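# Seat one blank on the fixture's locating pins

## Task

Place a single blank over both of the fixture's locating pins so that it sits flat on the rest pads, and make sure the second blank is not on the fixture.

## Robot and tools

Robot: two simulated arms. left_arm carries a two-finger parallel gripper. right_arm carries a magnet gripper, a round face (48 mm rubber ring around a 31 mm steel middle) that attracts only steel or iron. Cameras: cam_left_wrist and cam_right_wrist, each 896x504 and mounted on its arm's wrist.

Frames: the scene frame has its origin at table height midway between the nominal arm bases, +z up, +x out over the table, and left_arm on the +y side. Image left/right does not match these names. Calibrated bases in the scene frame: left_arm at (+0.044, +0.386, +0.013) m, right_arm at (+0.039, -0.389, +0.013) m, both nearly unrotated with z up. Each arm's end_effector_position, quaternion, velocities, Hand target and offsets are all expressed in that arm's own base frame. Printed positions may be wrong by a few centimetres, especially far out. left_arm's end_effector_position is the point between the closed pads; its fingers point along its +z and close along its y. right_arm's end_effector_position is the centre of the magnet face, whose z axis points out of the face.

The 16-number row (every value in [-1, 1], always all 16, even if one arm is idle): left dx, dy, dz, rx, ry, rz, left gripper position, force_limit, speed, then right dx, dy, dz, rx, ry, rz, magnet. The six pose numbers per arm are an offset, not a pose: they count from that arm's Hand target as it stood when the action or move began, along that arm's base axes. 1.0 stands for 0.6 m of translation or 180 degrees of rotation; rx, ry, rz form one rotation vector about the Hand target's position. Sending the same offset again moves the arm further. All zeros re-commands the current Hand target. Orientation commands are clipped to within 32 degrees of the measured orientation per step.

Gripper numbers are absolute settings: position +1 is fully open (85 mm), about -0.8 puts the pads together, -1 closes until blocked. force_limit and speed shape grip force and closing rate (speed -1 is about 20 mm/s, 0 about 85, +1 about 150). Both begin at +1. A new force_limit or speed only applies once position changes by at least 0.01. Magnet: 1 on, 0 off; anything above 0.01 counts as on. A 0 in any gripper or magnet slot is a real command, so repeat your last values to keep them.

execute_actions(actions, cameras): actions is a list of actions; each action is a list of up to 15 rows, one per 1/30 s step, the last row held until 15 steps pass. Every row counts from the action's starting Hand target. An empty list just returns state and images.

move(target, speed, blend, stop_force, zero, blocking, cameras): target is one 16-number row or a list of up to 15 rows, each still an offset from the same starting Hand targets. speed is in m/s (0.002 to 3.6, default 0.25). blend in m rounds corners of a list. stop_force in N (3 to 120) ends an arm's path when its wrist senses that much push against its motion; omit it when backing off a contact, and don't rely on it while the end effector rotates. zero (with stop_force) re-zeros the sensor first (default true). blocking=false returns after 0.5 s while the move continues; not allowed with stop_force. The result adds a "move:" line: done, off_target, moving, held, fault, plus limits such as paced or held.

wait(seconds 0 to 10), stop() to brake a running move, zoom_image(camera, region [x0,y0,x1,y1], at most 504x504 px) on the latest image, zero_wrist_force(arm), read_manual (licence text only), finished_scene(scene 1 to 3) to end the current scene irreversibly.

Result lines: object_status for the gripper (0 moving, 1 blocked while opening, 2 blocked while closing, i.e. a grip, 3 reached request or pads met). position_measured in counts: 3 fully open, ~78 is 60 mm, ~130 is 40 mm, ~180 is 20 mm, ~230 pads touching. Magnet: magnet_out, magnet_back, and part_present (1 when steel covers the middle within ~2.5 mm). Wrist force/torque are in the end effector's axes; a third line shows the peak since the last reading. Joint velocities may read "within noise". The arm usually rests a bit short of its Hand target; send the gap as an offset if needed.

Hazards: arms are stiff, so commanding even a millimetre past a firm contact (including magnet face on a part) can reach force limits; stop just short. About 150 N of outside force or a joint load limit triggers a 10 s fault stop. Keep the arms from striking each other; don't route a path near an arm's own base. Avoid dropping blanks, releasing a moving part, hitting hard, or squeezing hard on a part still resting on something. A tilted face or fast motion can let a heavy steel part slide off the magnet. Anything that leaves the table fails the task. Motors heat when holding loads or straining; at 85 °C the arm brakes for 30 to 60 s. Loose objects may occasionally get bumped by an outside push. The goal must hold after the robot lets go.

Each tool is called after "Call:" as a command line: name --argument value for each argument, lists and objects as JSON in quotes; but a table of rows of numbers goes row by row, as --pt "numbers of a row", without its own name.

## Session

Call:
execute_actions --actions '[]' --cameras '["cam_right_wrist"]'

Scene clock: 0.00 s.
left_arm: end_effector_position=(+0.2958, +0.4978, +0.3319) position_measured=3 object_status=3 end_effector_quat_wxyz=(-0.106, +0.149, +0.983, -0.021) | right_arm: end_effector_position=(+0.4243, -0.0191, +0.3698) magnet_out=0 magnet_back=1 part_present=0 end_effector_quat_wxyz=(-0.446, +0.886, -0.026, +0.125)
Joint positions: left_arm=[0.739 -1.316 1.251 -1.336 -1.433 1.028] | right_arm=[-0.762 -1.764 1.874 -1.114 -0.744 -0.957]
Joint velocities: within noise
Joint torques (N m): no reading
Motor temperatures (°C): left_arm=[30 24 27 29 37 30] | right_arm=[35 31 30 44 31 38]
Wrist force (N): no reading
Wrist torque (N m): no reading
Wrist force, peak (N): no reading
Hand target: left_arm +0.2958, +0.4978, +0.3319; -0.106, +0.149, +0.983, -0.021 | right_arm +0.4243, -0.0191, +0.3698; -0.446, +0.886, -0.026, +0.125
Images, in order (width x height): cam_right_wrist 896x504.

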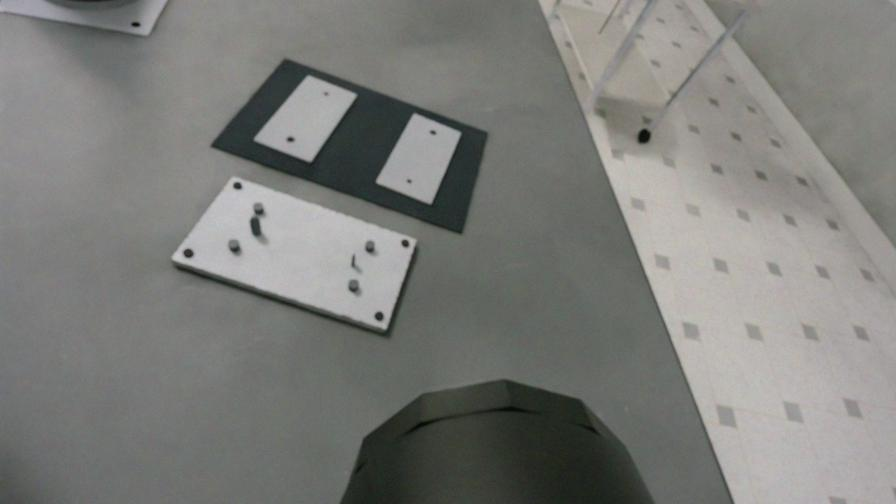

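Call:
move --target '[0,0,0,0,0,0,1,1,1,-0.2,0.8,0.1333,-0.2928,0.0914,0,0]' --speed 0.6 --cameras '["cam_right_wrist"]'

Scene clock: 2.60 s.
left_arm: end_effector_position=(+0.2958, +0.4978, +0.3319) position_measured=3 object_status=3 end_effector_quat_wxyz=(-0.106, +0.149, +0.983, -0.021) | right_arm: end_effector_position=(+0.3043, +0.4609, +0.4498) magnet_out=0 magnet_back=1 part_present=0 end_effector_quat_wxyz=(+0.000, +1.000, -0.030, +0.000)
Joint positions: left_arm=[0.739 -1.316 1.251 -1.336 -1.433 1.028] | right_arm=[0.744 -1.454 1.292 -1.408 -1.571 0.803]
Joint velocities: within noise
Joint torques (N m): left_arm=[0.07 -38.41 -25.15 -2.34 0.8 0.25] | right_arm=[8.54 -21.13 -33.65 -1.19 -1.39 1.51]
Motor temperatures (°C): left_arm=[30 24 27 29 37 30] | right_arm=[35 31 30 44 31 38]
Wrist force (N): left_arm=[-0.1 0.0 -0.1] | right_arm=[-0.1 -0.8 -0.3]
Wrist torque (N m): left_arm=[0.00 0.03 0.00] | right_arm=[0.05 -0.06 -0.23]
Wrist force, peak (N): left_arm=[0.1 0.3 0.1] | right_arm=[-1.8 -3.2 0.5]
Hand target: left_arm +0.2958, +0.4978, +0.3319; -0.106, +0.149, +0.983, -0.021 | right_arm +0.3043, +0.4609, +0.4498; +0.000, +1.000, -0.030, +0.000
Off the commanded pose: left_arm 0.000 m, 0 deg | right_arm 0.000 m, 0 deg.
move: done
Images, in order (width x height): cam_right_wrist 896x504.

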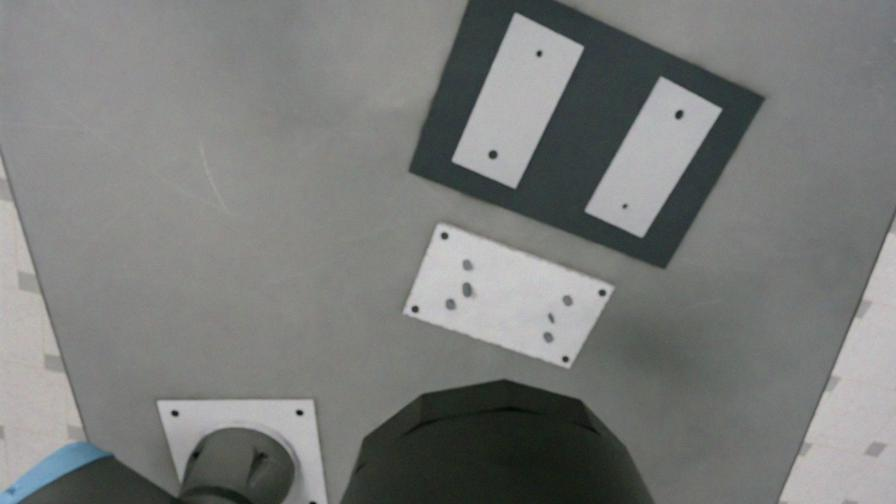

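Call:
move --target '[0,0,0,0,0,0,1,1,1,0.1145,-0.3365,-0.4297,0,0,0.3839,0]' --speed 0.6 --cameras '["cam_right_wrist"]'

Call:
zoom_image --camera "cam_right_wrist" --region '[380, 40, 540, 140]'

Call:
zoom_image --camera "cam_right_wrist" --region '[380, 260, 540, 360]'

Scene clock: 4.97 s.
left_arm: end_effector_position=(+0.2958, +0.4978, +0.3319) position_measured=3 object_status=3 end_effector_quat_wxyz=(-0.106, +0.149, +0.983, -0.021) | right_arm: end_effector_position=(+0.3730, +0.2590, +0.1920) magnet_out=0 magnet_back=1 part_present=0 end_effector_quat_wxyz=(+0.001, +0.840, +0.542, +0.000)
Joint positions: left_arm=[0.739 -1.316 1.251 -1.336 -1.433 1.028] | right_arm=[0.31 -1.581 2.109 -2.098 -1.572 -0.837]
Joint velocities: within noise
Joint torques (N m): left_arm=[-1.54 -37.95 -24.83 -2.31 0.93 0.16] | right_arm=[-7.11 -13.73 -12.53 -4.32 1.46 -1.89]
Motor temperatures (°C): left_arm=[30 24 27 29 37 30] | right_arm=[35 31 30 44 31 38]
Wrist force (N): left_arm=[-0.1 -0.2 0.0] | right_arm=[0.0 -1.4 -0.8]
Wrist torque (N m): left_arm=[-0.02 0.01 0.00] | right_arm=[-0.01 -0.08 -0.21]
Wrist force, peak (N): left_arm=[-0.2 -0.3 0.1] | right_arm=[-0.5 -1.8 -1.6]
Hand target: left_arm +0.2958, +0.4978, +0.3319; -0.106, +0.149, +0.983, -0.021 | right_arm +0.3730, +0.2590, +0.1920; +0.001, +0.840, +0.543, +0.000
Off the commanded pose: left_arm 0.000 m, 0 deg | right_arm 0.000 m, 0 deg.
move: done
Images, in order (width x height): cam_right_wrist 896x504.

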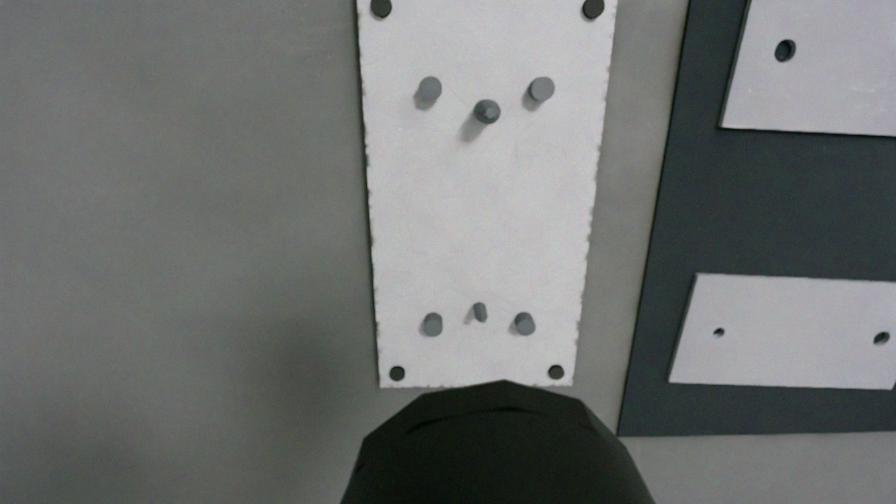

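Scaled by 3.150 from the camera's 896x504 image, which has a finer 1280x720 frame.

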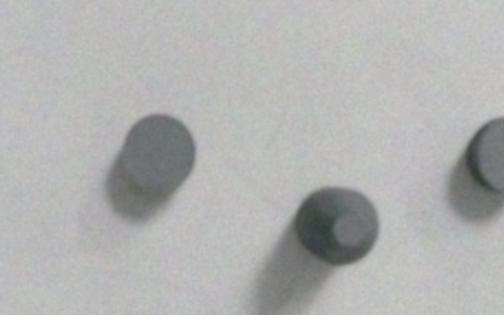

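Scaled by 3.150 from the camera's 896x504 image, which has a finer 1280x720 frame.

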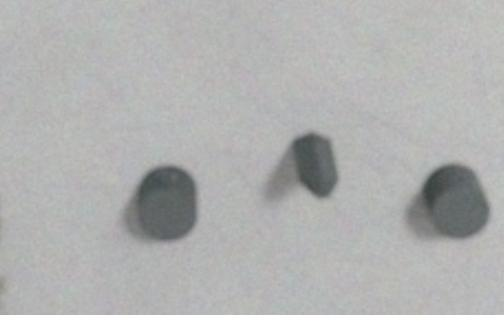

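Call:
move --target '[0,0,0,0,0,0,1,1,1,0.2933,0.2833,-0.02,0,0,-0.5083,0]' --speed 0.6 --cameras '["cam_right_wrist"]'

Call:
zoom_image --camera "cam_right_wrist" --region '[340, 0, 640, 380]'

Scene clock: 7.43 s.
left_arm: end_effector_position=(+0.2958, +0.4978, +0.3319) position_measured=3 object_status=3 end_effector_quat_wxyz=(-0.106, +0.149, +0.983, -0.021) | right_arm: end_effector_position=(+0.5490, +0.4290, +0.1800) magnet_out=0 magnet_back=1 part_present=0 end_effector_quat_wxyz=(+0.000, +0.975, -0.223, +0.000)
Joint positions: left_arm=[0.739 -1.316 1.251 -1.336 -1.433 1.028] | right_arm=[0.471 -1.024 1.41 -1.955 -1.571 0.92]
Joint velocities: within noise
Joint torques (N m): left_arm=[-3.18 -40.13 -26.95 -2.34 1.38 0.16] | right_arm=[8.05 -37.7 -33.28 -1.09 -1.17 1.75]
Motor temperatures (°C): left_arm=[30 24 27 29 37 30] | right_arm=[35 31 30 44 31 38]
Wrist force (N): left_arm=[0.0 -0.1 0.0] | right_arm=[-0.3 -1.0 -0.6]
Wrist torque (N m): left_arm=[-0.02 0.00 0.00] | right_arm=[0.04 -0.07 -0.20]
Wrist force, peak (N): left_arm=[-0.3 0.0 0.1] | right_arm=[-0.6 -1.4 -1.3]
Hand target: left_arm +0.2958, +0.4978, +0.3319; -0.106, +0.149, +0.983, -0.021 | right_arm +0.5490, +0.4290, +0.1800; +0.000, +0.975, -0.223, +0.000
Off the commanded pose: left_arm 0.000 m, 0 deg | right_arm 0.000 m, 0 deg.
move: done
Images, in order (width x height): cam_right_wrist 896x504.

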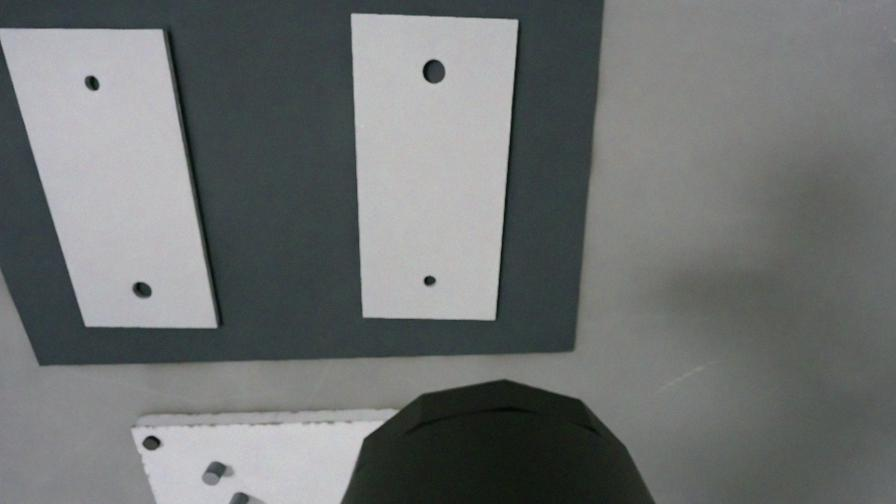

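Scaled by 1.326 from the camera's 896x504 image, which has a finer 1280x720 frame.

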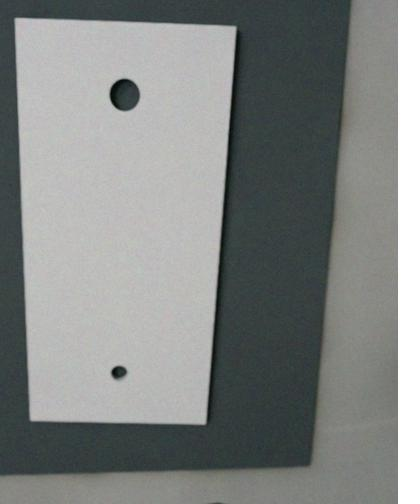

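Call:
move --target '[0,0,0,0,0,0,1,1,1,-0.0133,0.0277,-0.3035,0,0,0,0]' --speed 0.3 --cameras '["cam_right_wrist"]'

Call:
move --target '[0,0,0,0,0,0,1,1,1,0,0,-0.02,0,0,0,0]' --speed 0.003 --stop_force 4 --cameras '["cam_right_wrist"]'

Call:
execute_actions --actions '[[[0,0,0,0,0,0,1,1,1,0,0,0,0,0,0,1]]]' --cameras '[]'

Call:
move --pt "0 0 0 0 0 0 1 1 1 0 0 0.09 0 0 0 1" --pt "0 0 0 0 0 0 1 1 1 -0.2555 -0.2952 0.088 0 0 0.5188 1" --speed '[0.2,0.35]' --blend 0.02 --cameras '["cam_right_wrist"]'

Call:
zoom_image --camera "cam_right_wrist" --region '[460, 30, 610, 190]'

Scene clock: 9.27 s.
left_arm: end_effector_position=(+0.2958, +0.4978, +0.3319) position_measured=3 object_status=3 end_effector_quat_wxyz=(-0.106, +0.149, +0.983, -0.021) | right_arm: end_effector_position=(+0.5410, +0.4456, -0.0020) magnet_out=0 magnet_back=1 part_present=0 end_effector_quat_wxyz=(+0.000, +0.975, -0.223, +0.000)
Joint positions: left_arm=[0.739 -1.316 1.251 -1.336 -1.433 1.028] | right_arm=[0.498 -0.784 1.531 -2.317 -1.571 0.948]
Joint velocities: within noise
Joint torques (N m): left_arm=[-2.87 -39.08 -27.2 -1.9 1.14 0.19] | right_arm=[6.88 -41.81 -29.6 -4.71 1.23 1.63]
Motor temperatures (°C): left_arm=[30 24 27 29 37 30] | right_arm=[35 31 30 44 31 38]
Wrist force (N): left_arm=[-0.1 0.0 -0.1] | right_arm=[-0.1 -1.0 -0.9]
Wrist torque (N m): left_arm=[0.00 0.02 0.00] | right_arm=[0.01 -0.10 -0.21]
Wrist force, peak (N): left_arm=[-0.3 0.1 -0.1] | right_arm=[0.1 -1.1 -2.2]
Hand target: left_arm +0.2958, +0.4978, +0.3319; -0.106, +0.149, +0.983, -0.021 | right_arm +0.5410, +0.4456, -0.0021; +0.000, +0.975, -0.223, +0.000
Off the commanded pose: left_arm 0.000 m, 0 deg | right_arm 0.000 m, 0 deg.
move: done
Images, in order (width x height): cam_right_wrist 896x504.

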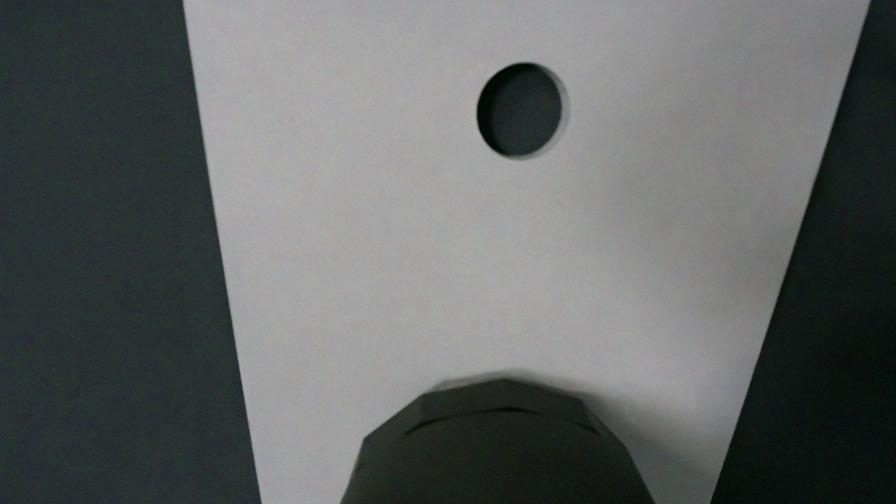

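Scene clock: 11.30 s.
left_arm: end_effector_position=(+0.2958, +0.4978, +0.3319) position_measured=3 object_status=3 end_effector_quat_wxyz=(-0.106, +0.149, +0.983, -0.021) | right_arm: end_effector_position=(+0.5410, +0.4456, -0.0063) magnet_out=0 magnet_back=1 part_present=0 end_effector_quat_wxyz=(+0.000, +0.975, -0.223, +0.000)
Joint positions: left_arm=[0.739 -1.316 1.251 -1.336 -1.433 1.028] | right_arm=[0.498 -0.777 1.532 -2.324 -1.571 0.948]
Joint velocities: within noise
Joint torques (N m): left_arm=[-5.05 -39.49 -25.63 -2.06 1.63 0.03] | right_arm=[7.17 -52.52 -11.22 -1.21 0.62 1.56]
Motor temperatures (°C): left_arm=[30 24 27 29 37 30] | right_arm=[35 31 30 44 31 38]
Wrist force (N): left_arm=[-0.1 -0.3 0.3] | right_arm=[-2.6 4.5 -8.8]
Wrist torque (N m): left_arm=[-0.04 0.02 0.00] | right_arm=[0.16 -0.03 -0.20]
Wrist force, peak (N): left_arm=[-0.1 -0.3 0.3] | right_arm=[-3.1 5.8 -11.8]
Hand target: left_arm +0.2958, +0.4978, +0.3319; -0.106, +0.149, +0.983, -0.021 | right_arm +0.5410, +0.4456, -0.0062; +0.000, +0.975, -0.223, +0.000 (not the last commanded pose)
Off the commanded pose: left_arm 0.000 m, 0 deg | right_arm 0.008 m, 0 deg.
move: contact (right_arm)
Images, in order (width x height): cam_right_wrist 896x504.

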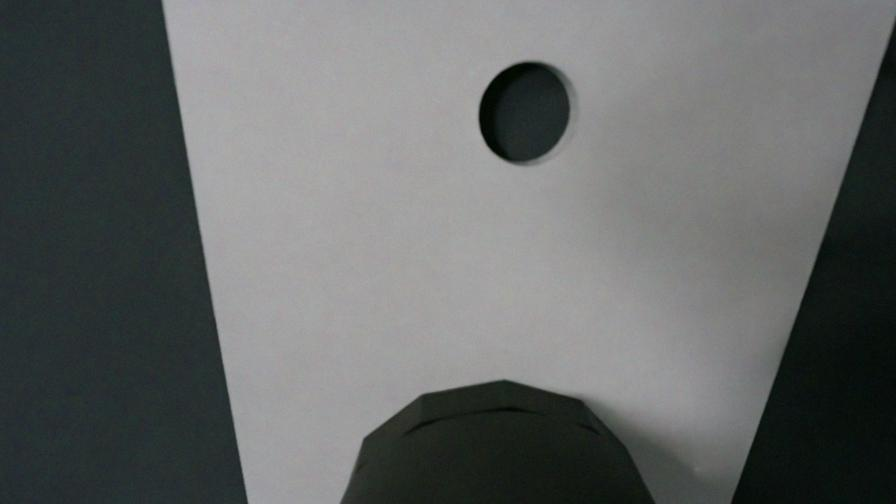

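Scene clock: 12.00 s.
left_arm: end_effector_position=(+0.2958, +0.4978, +0.3319) position_measured=3 object_status=3 end_effector_quat_wxyz=(-0.106, +0.149, +0.983, -0.021) | right_arm: end_effector_position=(+0.5410, +0.4456, -0.0062) magnet_out=1 magnet_back=0 part_present=1 end_effector_quat_wxyz=(+0.000, +0.975, -0.223, +0.000)
Joint positions: left_arm=[0.739 -1.316 1.251 -1.336 -1.433 1.028] | right_arm=[0.498 -0.777 1.532 -2.324 -1.571 0.948]
Joint velocities: within noise
Joint torques (N m): left_arm=[-3.21 -39.51 -24.66 -1.75 1.24 -0.01] | right_arm=[6.56 -58.54 -13.27 -0.69 0.41 1.49]
Motor temperatures (°C): left_arm=[30 24 27 29 37 30] | right_arm=[35 31 30 44 31 38]
Wrist force (N): left_arm=[0.0 0.0 0.0] | right_arm=[1.4 -2.7 -0.1]
Wrist torque (N m): left_arm=[0.00 0.00 0.00] | right_arm=[0.26 0.00 -0.18]
Wrist force, peak (N): left_arm=[0.0 0.2 0.1] | right_arm=[-1.0 2.2 -8.4]
Hand target: left_arm +0.2958, +0.4978, +0.3319; -0.106, +0.149, +0.983, -0.021 | right_arm +0.5410, +0.4456, -0.0062; +0.000, +0.975, -0.223, +0.000
Off the commanded pose: left_arm 0.000 m, 0 deg | right_arm 0.000 m, 0 deg.
No camera images: "cameras" was empty.

Scene clock: 15.37 s.
left_arm: end_effector_position=(+0.2958, +0.4978, +0.3319) position_measured=3 object_status=3 end_effector_quat_wxyz=(-0.106, +0.149, +0.983, -0.021) | right_arm: end_effector_position=(+0.3878, +0.2685, +0.0466) magnet_out=1 magnet_back=0 part_present=1 end_effector_quat_wxyz=(+0.001, +0.831, +0.556, +0.000)
Joint positions: left_arm=[0.739 -1.316 1.251 -1.336 -1.433 1.028] | right_arm=[0.32 -1.261 2.227 -2.537 -1.572 -0.86]
Joint velocities: within noise
Joint torques (N m): left_arm=[-5.44 -41 -26.03 -1.85 1.6 0.11] | right_arm=[-6.73 -38.28 -7.48 -4.93 1.44 -2.3]
Motor temperatures (°C): left_arm=[30 24 27 29 37 30] | right_arm=[35 31 30 44 31 38]
Wrist force (N): left_arm=[0.0 0.0 0.0] | right_arm=[0.0 -1.1 3.2]
Wrist torque (N m): left_arm=[-0.01 0.01 0.00] | right_arm=[0.01 -0.08 -0.18]
Wrist force, peak (N): left_arm=[-0.1 0.0 0.4] | right_arm=[-0.4 -0.8 5.3]
Hand target: left_arm +0.2958, +0.4978, +0.3319; -0.106, +0.149, +0.983, -0.021 | right_arm +0.3877, +0.2685, +0.0466; +0.000, +0.831, +0.556, +0.000
Off the commanded pose: left_arm 0.000 m, 0 deg | right_arm 0.000 m, 0 deg.
move: done
Images, in order (width x height): cam_right_wrist 896x504.

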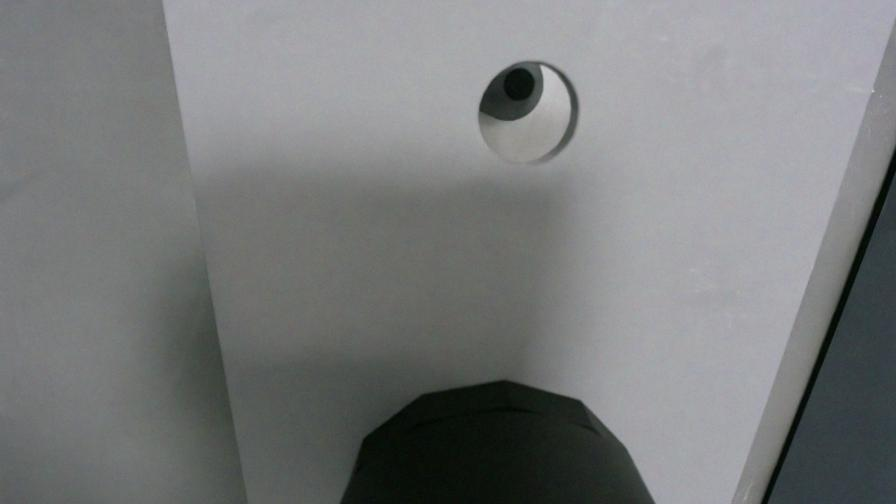

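Scaled by 3.150 from the camera's 896x504 image, which has a finer 1280x720 frame.

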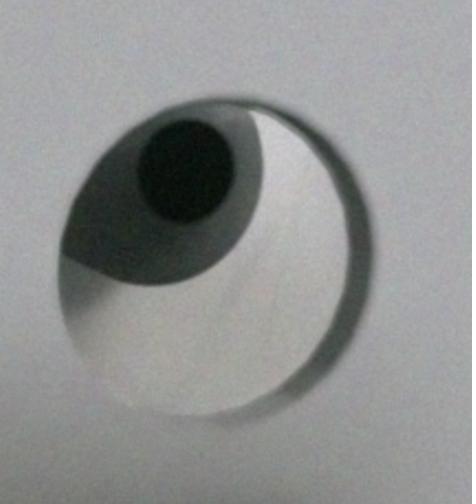

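Call:
move --pt "0 0 0 0 0 0 1 1 1 -0.0043 0.0043 0 0 0 0 1" --pt "0 0 0 0 0 0 1 1 1 -0.0043 0.0043 -0.0205 0 0 0 1" --speed '[0.03,0.05]' --cameras '[]'

Call:
wait --seconds 0 --cameras '["cam_right_wrist"]'

Call:
zoom_image --camera "cam_right_wrist" --region '[460, 30, 610, 190]'

Scene clock: 16.53 s.
left_arm: end_effector_position=(+0.2958, +0.4978, +0.3319) position_measured=3 object_status=3 end_effector_quat_wxyz=(-0.106, +0.149, +0.983, -0.021) | right_arm: end_effector_position=(+0.3852, +0.2711, +0.0344) magnet_out=1 magnet_back=0 part_present=1 end_effector_quat_wxyz=(+0.000, +0.831, +0.556, +0.000)
Joint positions: left_arm=[0.739 -1.316 1.251 -1.336 -1.433 1.028] | right_arm=[0.327 -1.232 2.236 -2.575 -1.572 -0.853]
Joint velocities: within noise
Joint torques (N m): left_arm=[-5.9 -40.5 -26.34 -1.71 1.49 0.18] | right_arm=[7.25 -23.28 -6.87 -5.05 0.35 1.79]
Motor temperatures (°C): left_arm=[30 24 27 29 37 30] | right_arm=[35 31 30 44 31 38]
Wrist force (N): left_arm=[0.0 0.0 0.2] | right_arm=[0.0 -1.3 3.3]
Wrist torque (N m): left_arm=[0.00 0.01 0.00] | right_arm=[0.01 -0.07 -0.19]
Wrist force, peak (N): left_arm=[0.1 0.2 0.2] | right_arm=[0.0 -1.5 3.7]
Hand target: left_arm +0.2958, +0.4978, +0.3319; -0.106, +0.149, +0.983, -0.021 | right_arm +0.3852, +0.2711, +0.0343; +0.000, +0.831, +0.556, +0.000
Off the commanded pose: left_arm 0.000 m, 0 deg | right_arm 0.000 m, 0 deg.
move: done
No camera images: "cameras" was empty.

Scene clock: 16.53 s.
left_arm: end_effector_position=(+0.2958, +0.4978, +0.3319) position_measured=3 object_status=3 end_effector_quat_wxyz=(-0.106, +0.149, +0.983, -0.021) | right_arm: end_effector_position=(+0.3852, +0.2711, +0.0344) magnet_out=1 magnet_back=0 part_present=1 end_effector_quat_wxyz=(+0.000, +0.831, +0.556, +0.000)
Joint positions: left_arm=[0.739 -1.316 1.251 -1.336 -1.433 1.028] | right_arm=[0.327 -1.232 2.236 -2.575 -1.572 -0.853]
Joint velocities: within noise
Joint torques (N m): left_arm=[-5.9 -40.5 -26.34 -1.71 1.49 0.18] | right_arm=[7.25 -23.28 -6.87 -5.05 0.35 1.79]
Motor temperatures (°C): left_arm=[30 24 27 29 37 30] | right_arm=[35 31 30 44 31 38]
Wrist force (N): left_arm=[0.0 0.0 0.2] | right_arm=[0.0 -1.3 3.3]
Wrist torque (N m): left_arm=[0.00 0.01 0.00] | right_arm=[0.01 -0.07 -0.19]
Wrist force, peak (N): left_arm=[0.0 0.0 0.2] | right_arm=[0.0 -1.3 3.3]
Hand target: left_arm +0.2958, +0.4978, +0.3319; -0.106, +0.149, +0.983, -0.021 | right_arm +0.3852, +0.2711, +0.0343; +0.000, +0.831, +0.556, +0.000
Off the commanded pose: left_arm 0.000 m, 0 deg | right_arm 0.000 m, 0 deg.
Images, in order (width x height): cam_right_wrist 896x504.

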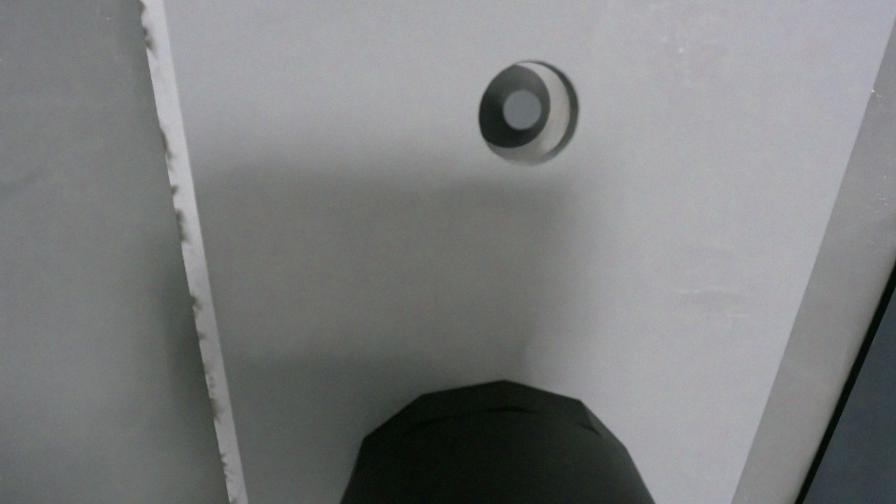

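Scaled by 3.150 from the camera's 896x504 image, which has a finer 1280x720 frame.

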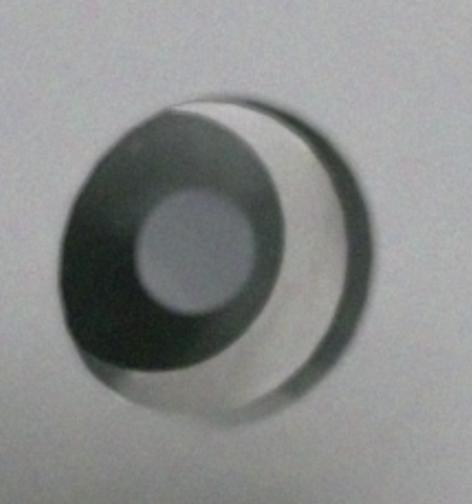

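Call:
move --pt "0 0 0 0 0 0 1 1 1 -0.0004 0.00017 -0.015 0 0 0 1" --pt "0 0 0 0 0 0 1 1 1 -0.0004 0.00017 -0.043 0 0 0 1" --speed '[0.01,0.005]' --stop_force 6 --cameras '["cam_right_wrist"]'

Scene clock: 20.70 s.
left_arm: end_effector_position=(+0.2958, +0.4978, +0.3319) position_measured=3 object_status=3 end_effector_quat_wxyz=(-0.106, +0.149, +0.983, -0.021) | right_arm: end_effector_position=(+0.3849, +0.2712, +0.0203) magnet_out=1 magnet_back=0 part_present=1 end_effector_quat_wxyz=(+0.001, +0.831, +0.556, +0.000)
Joint positions: left_arm=[0.739 -1.316 1.251 -1.336 -1.433 1.028] | right_arm=[0.327 -1.196 2.243 -2.618 -1.572 -0.853]
Joint velocities: within noise
Joint torques (N m): left_arm=[-7.11 -40.63 -25.9 -1.5 1.46 0.06] | right_arm=[1.46 -40.29 -26.5 -2.28 1.04 -0.19]
Motor temperatures (°C): left_arm=[30 24 27 29 37 30] | right_arm=[35 31 29 44 31 38]
Wrist force (N): left_arm=[0.1 0.1 0.0] | right_arm=[-1.7 -3.6 4.5]
Wrist torque (N m): left_arm=[0.01 -0.01 0.00] | right_arm=[-0.02 -0.10 -0.16]
Wrist force, peak (N): left_arm=[-0.3 0.0 -0.3] | right_arm=[-6.7 -7.2 -2.7]
Hand target: left_arm +0.2958, +0.4978, +0.3319; -0.106, +0.149, +0.983, -0.021 | right_arm +0.3849, +0.2712, +0.0203; +0.000, +0.831, +0.556, +0.000 (not the last commanded pose)
Off the commanded pose: left_arm 0.000 m, 0 deg | right_arm 0.012 m, 0 deg.
move: contact (right_arm); path passed 1 of 2 targets
Images, in order (width x height): cam_right_wrist 896x504.

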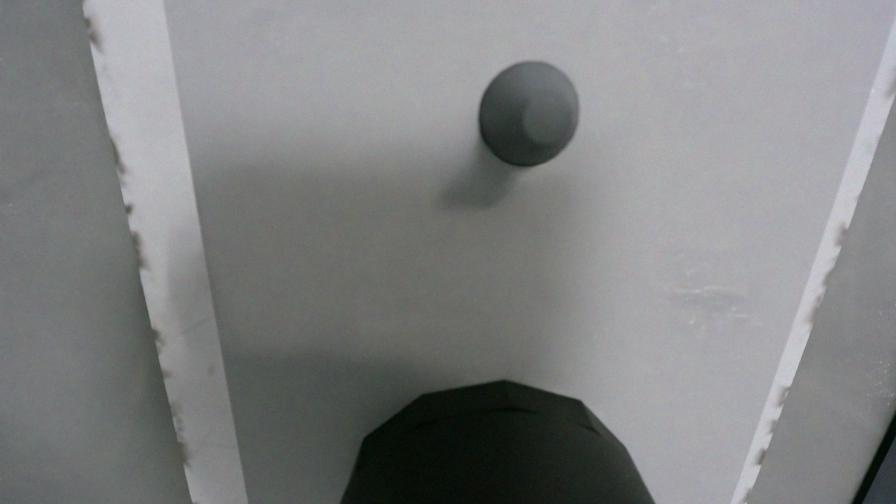

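Call:
move --pt "0 0 0 0 0 0 1 1 1 0 0 0.0025 0 0 0 1" --pt "0 0 0 0 0 0 1 1 1 -0.0005 -0.0005 0.0025 0 0 -0.0017 1" --speed 0.02 --cameras '[]'

Call:
move --target '[0,0,0,0,0,0,1,1,1,0,0,-0.03,0,0,0,1]' --speed 0.004 --stop_force 8 --cameras '["cam_right_wrist"]'

Scene clock: 21.70 s.
left_arm: end_effector_position=(+0.2958, +0.4978, +0.3319) position_measured=3 object_status=3 end_effector_quat_wxyz=(-0.106, +0.149, +0.983, -0.021) | right_arm: end_effector_position=(+0.3846, +0.2709, +0.0218) magnet_out=1 magnet_back=0 part_present=1 end_effector_quat_wxyz=(+0.000, +0.832, +0.554, +0.000)
Joint positions: left_arm=[0.739 -1.316 1.251 -1.336 -1.433 1.028] | right_arm=[0.327 -1.2 2.243 -2.614 -1.572 -0.848]
Joint velocities: within noise
Joint torques (N m): left_arm=[-8.29 -39.87 -26.21 -1.43 1.5 0.09] | right_arm=[-6.96 -39.47 -5.98 -4.18 0.17 1.84]
Motor temperatures (°C): left_arm=[30 24 27 29 37 30] | right_arm=[35 31 29 44 31 38]
Wrist force (N): left_arm=[0.0 0.0 0.0] | right_arm=[-0.1 -1.4 3.4]
Wrist torque (N m): left_arm=[-0.01 0.01 0.00] | right_arm=[0.01 -0.07 -0.21]
Wrist force, peak (N): left_arm=[-0.2 0.2 -0.1] | right_arm=[-2.4 -3.6 5.4]
Hand target: left_arm +0.2958, +0.4978, +0.3319; -0.106, +0.149, +0.983, -0.021 | right_arm +0.3846, +0.2709, +0.0218; +0.000, +0.832, +0.554, +0.000
Off the commanded pose: left_arm 0.000 m, 0 deg | right_arm 0.000 m, 0 deg.
move: done
No camera images: "cameras" was empty.

Scene clock: 24.83 s.
left_arm: end_effector_position=(+0.2958, +0.4978, +0.3319) position_measured=3 object_status=3 end_effector_quat_wxyz=(-0.106, +0.149, +0.983, -0.021) | right_arm: end_effector_position=(+0.3846, +0.2709, +0.0132) magnet_out=1 magnet_back=0 part_present=1 end_effector_quat_wxyz=(+0.000, +0.832, +0.554, +0.000)
Joint positions: left_arm=[0.739 -1.316 1.251 -1.336 -1.433 1.028] | right_arm=[0.327 -1.178 2.247 -2.64 -1.572 -0.848]
Joint velocities: within noise
Joint torques (N m): left_arm=[-8.47 -39.85 -27.2 -1.17 1.47 0.09] | right_arm=[-5.94 -34.77 -18.5 -0.72 -0.97 1.63]
Motor temperatures (°C): left_arm=[30 24 27 29 37 30] | right_arm=[35 31 29 44 31 38]
Wrist force (N): left_arm=[0.0 -0.1 -0.2] | right_arm=[-0.7 -2.5 -8.1]
Wrist torque (N m): left_arm=[-0.01 0.00 0.00] | right_arm=[0.00 0.07 -0.27]
Wrist force, peak (N): left_arm=[-0.3 0.0 0.1] | right_arm=[-10.0 -10.1 -24.8]
Hand target: left_arm +0.2958, +0.4978, +0.3319; -0.106, +0.149, +0.983, -0.021 | right_arm +0.3846, +0.2709, +0.0132; +0.000, +0.832, +0.554, +0.000 (not the last commanded pose)
Off the commanded pose: left_arm 0.000 m, 0 deg | right_arm 0.009 m, 0 deg.
move: contact (right_arm)
Images, in order (width x height): cam_right_wrist 896x504.

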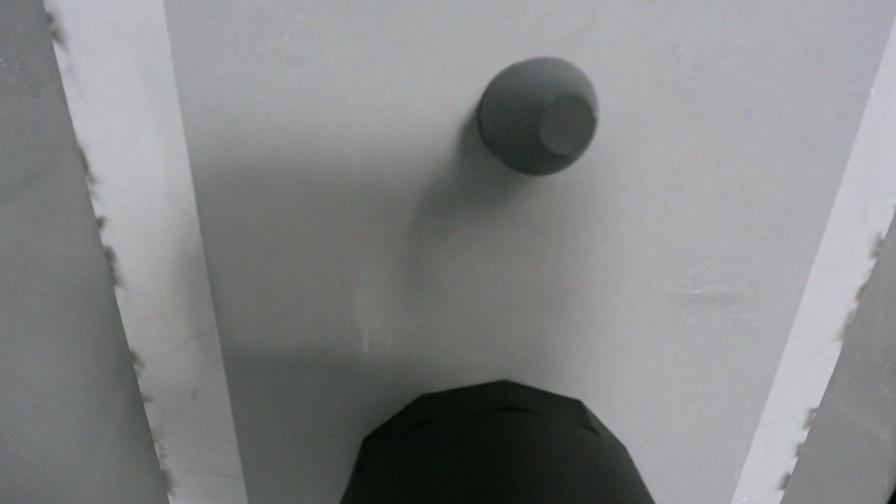

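Call:
execute_actions --actions '[[[0,0,0,0,0,0,1,1,1,0,0,0,0,0,0,0]]]' --cameras '[]'

Call:
move --target '[0,0,0,0,0,0,1,1,1,0,0,0.25,0,0,0,0]' --cameras '["cam_right_wrist"]'

Call:
zoom_image --camera "cam_right_wrist" --region '[340, 0, 640, 380]'

Scene clock: 25.63 s.
left_arm: end_effector_position=(+0.2958, +0.4978, +0.3319) position_measured=3 object_status=3 end_effector_quat_wxyz=(-0.106, +0.149, +0.983, -0.021) | right_arm: end_effector_position=(+0.3846, +0.2709, +0.0132) magnet_out=0 magnet_back=1 part_present=0 end_effector_quat_wxyz=(+0.000, +0.832, +0.554, +0.000)
Joint positions: left_arm=[0.739 -1.316 1.251 -1.336 -1.433 1.028] | right_arm=[0.327 -1.178 2.247 -2.64 -1.572 -0.848]
Joint velocities: within noise
Joint torques (N m): left_arm=[-9.52 -40.51 -26.52 -1.18 1.36 -0.02] | right_arm=[-7.15 -22.36 -20.8 -1.14 -0.84 1.79]
Motor temperatures (°C): left_arm=[30 24 27 29 37 30] | right_arm=[35 31 29 44 31 38]
Wrist force (N): left_arm=[0.0 0.0 0.0] | right_arm=[-4.9 -6.1 -14.4]
Wrist torque (N m): left_arm=[0.00 0.01 0.00] | right_arm=[0.13 0.04 -0.25]
Wrist force, peak (N): left_arm=[0.0 0.2 -0.3] | right_arm=[-3.8 -4.7 -17.5]
Hand target: left_arm +0.2958, +0.4978, +0.3319; -0.106, +0.149, +0.983, -0.021 | right_arm +0.3846, +0.2709, +0.0132; +0.000, +0.832, +0.554, +0.000
Off the commanded pose: left_arm 0.000 m, 0 deg | right_arm 0.000 m, 0 deg.
No camera images: "cameras" was empty.

Scene clock: 26.97 s.
left_arm: end_effector_position=(+0.2958, +0.4978, +0.3319) position_measured=3 object_status=3 end_effector_quat_wxyz=(-0.106, +0.149, +0.983, -0.021) | right_arm: end_effector_position=(+0.3846, +0.2709, +0.1631) magnet_out=0 magnet_back=1 part_present=0 end_effector_quat_wxyz=(+0.000, +0.832, +0.554, +0.000)
Joint positions: left_arm=[0.739 -1.316 1.251 -1.336 -1.433 1.028] | right_arm=[0.327 -1.499 2.111 -2.183 -1.572 -0.848]
Joint velocities: within noise
Joint torques (N m): left_arm=[-9.32 -40.26 -27.5 -1.13 1.62 0.09] | right_arm=[-7.29 -32.87 -30.5 -1 -1.41 -2.02]
Motor temperatures (°C): left_arm=[30 24 27 29 37 30] | right_arm=[35 31 29 44 31 38]
Wrist force (N): left_arm=[0.0 0.0 0.2] | right_arm=[-0.3 -1.5 -0.7]
Wrist torque (N m): left_arm=[0.00 0.00 0.00] | right_arm=[-0.02 -0.05 -0.18]
Wrist force, peak (N): left_arm=[-0.2 0.0 0.2] | right_arm=[-4.4 -5.6 -15.8]
Hand target: left_arm +0.2958, +0.4978, +0.3319; -0.106, +0.149, +0.983, -0.021 | right_arm +0.3846, +0.2709, +0.1632; +0.000, +0.832, +0.554, +0.000
Off the commanded pose: left_arm 0.000 m, 0 deg | right_arm 0.000 m, 0 deg.
move: done
Images, in order (width x height): cam_right_wrist 896x504.

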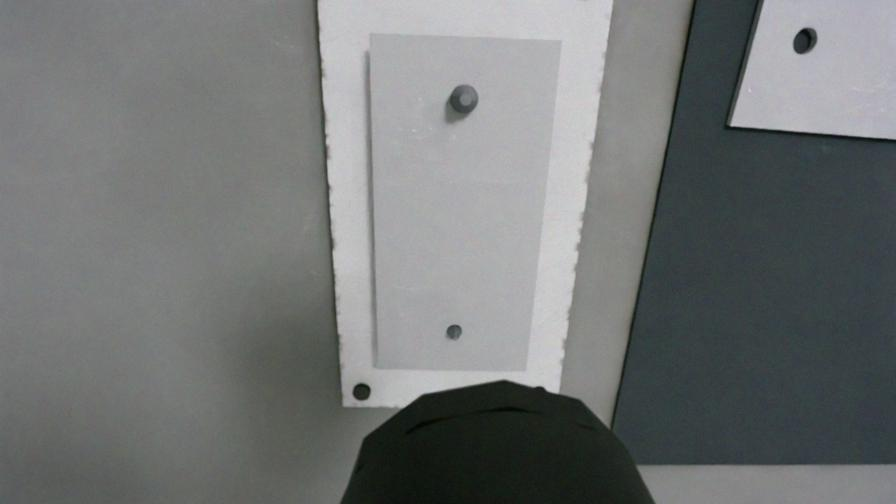

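Scaled by 1.326 from the camera's 896x504 image, which has a finer 1280x720 frame.

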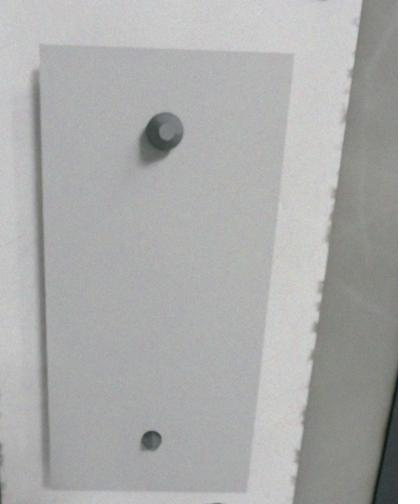

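Call:
finished_scene --scene 3

The scene is finished: the task was done.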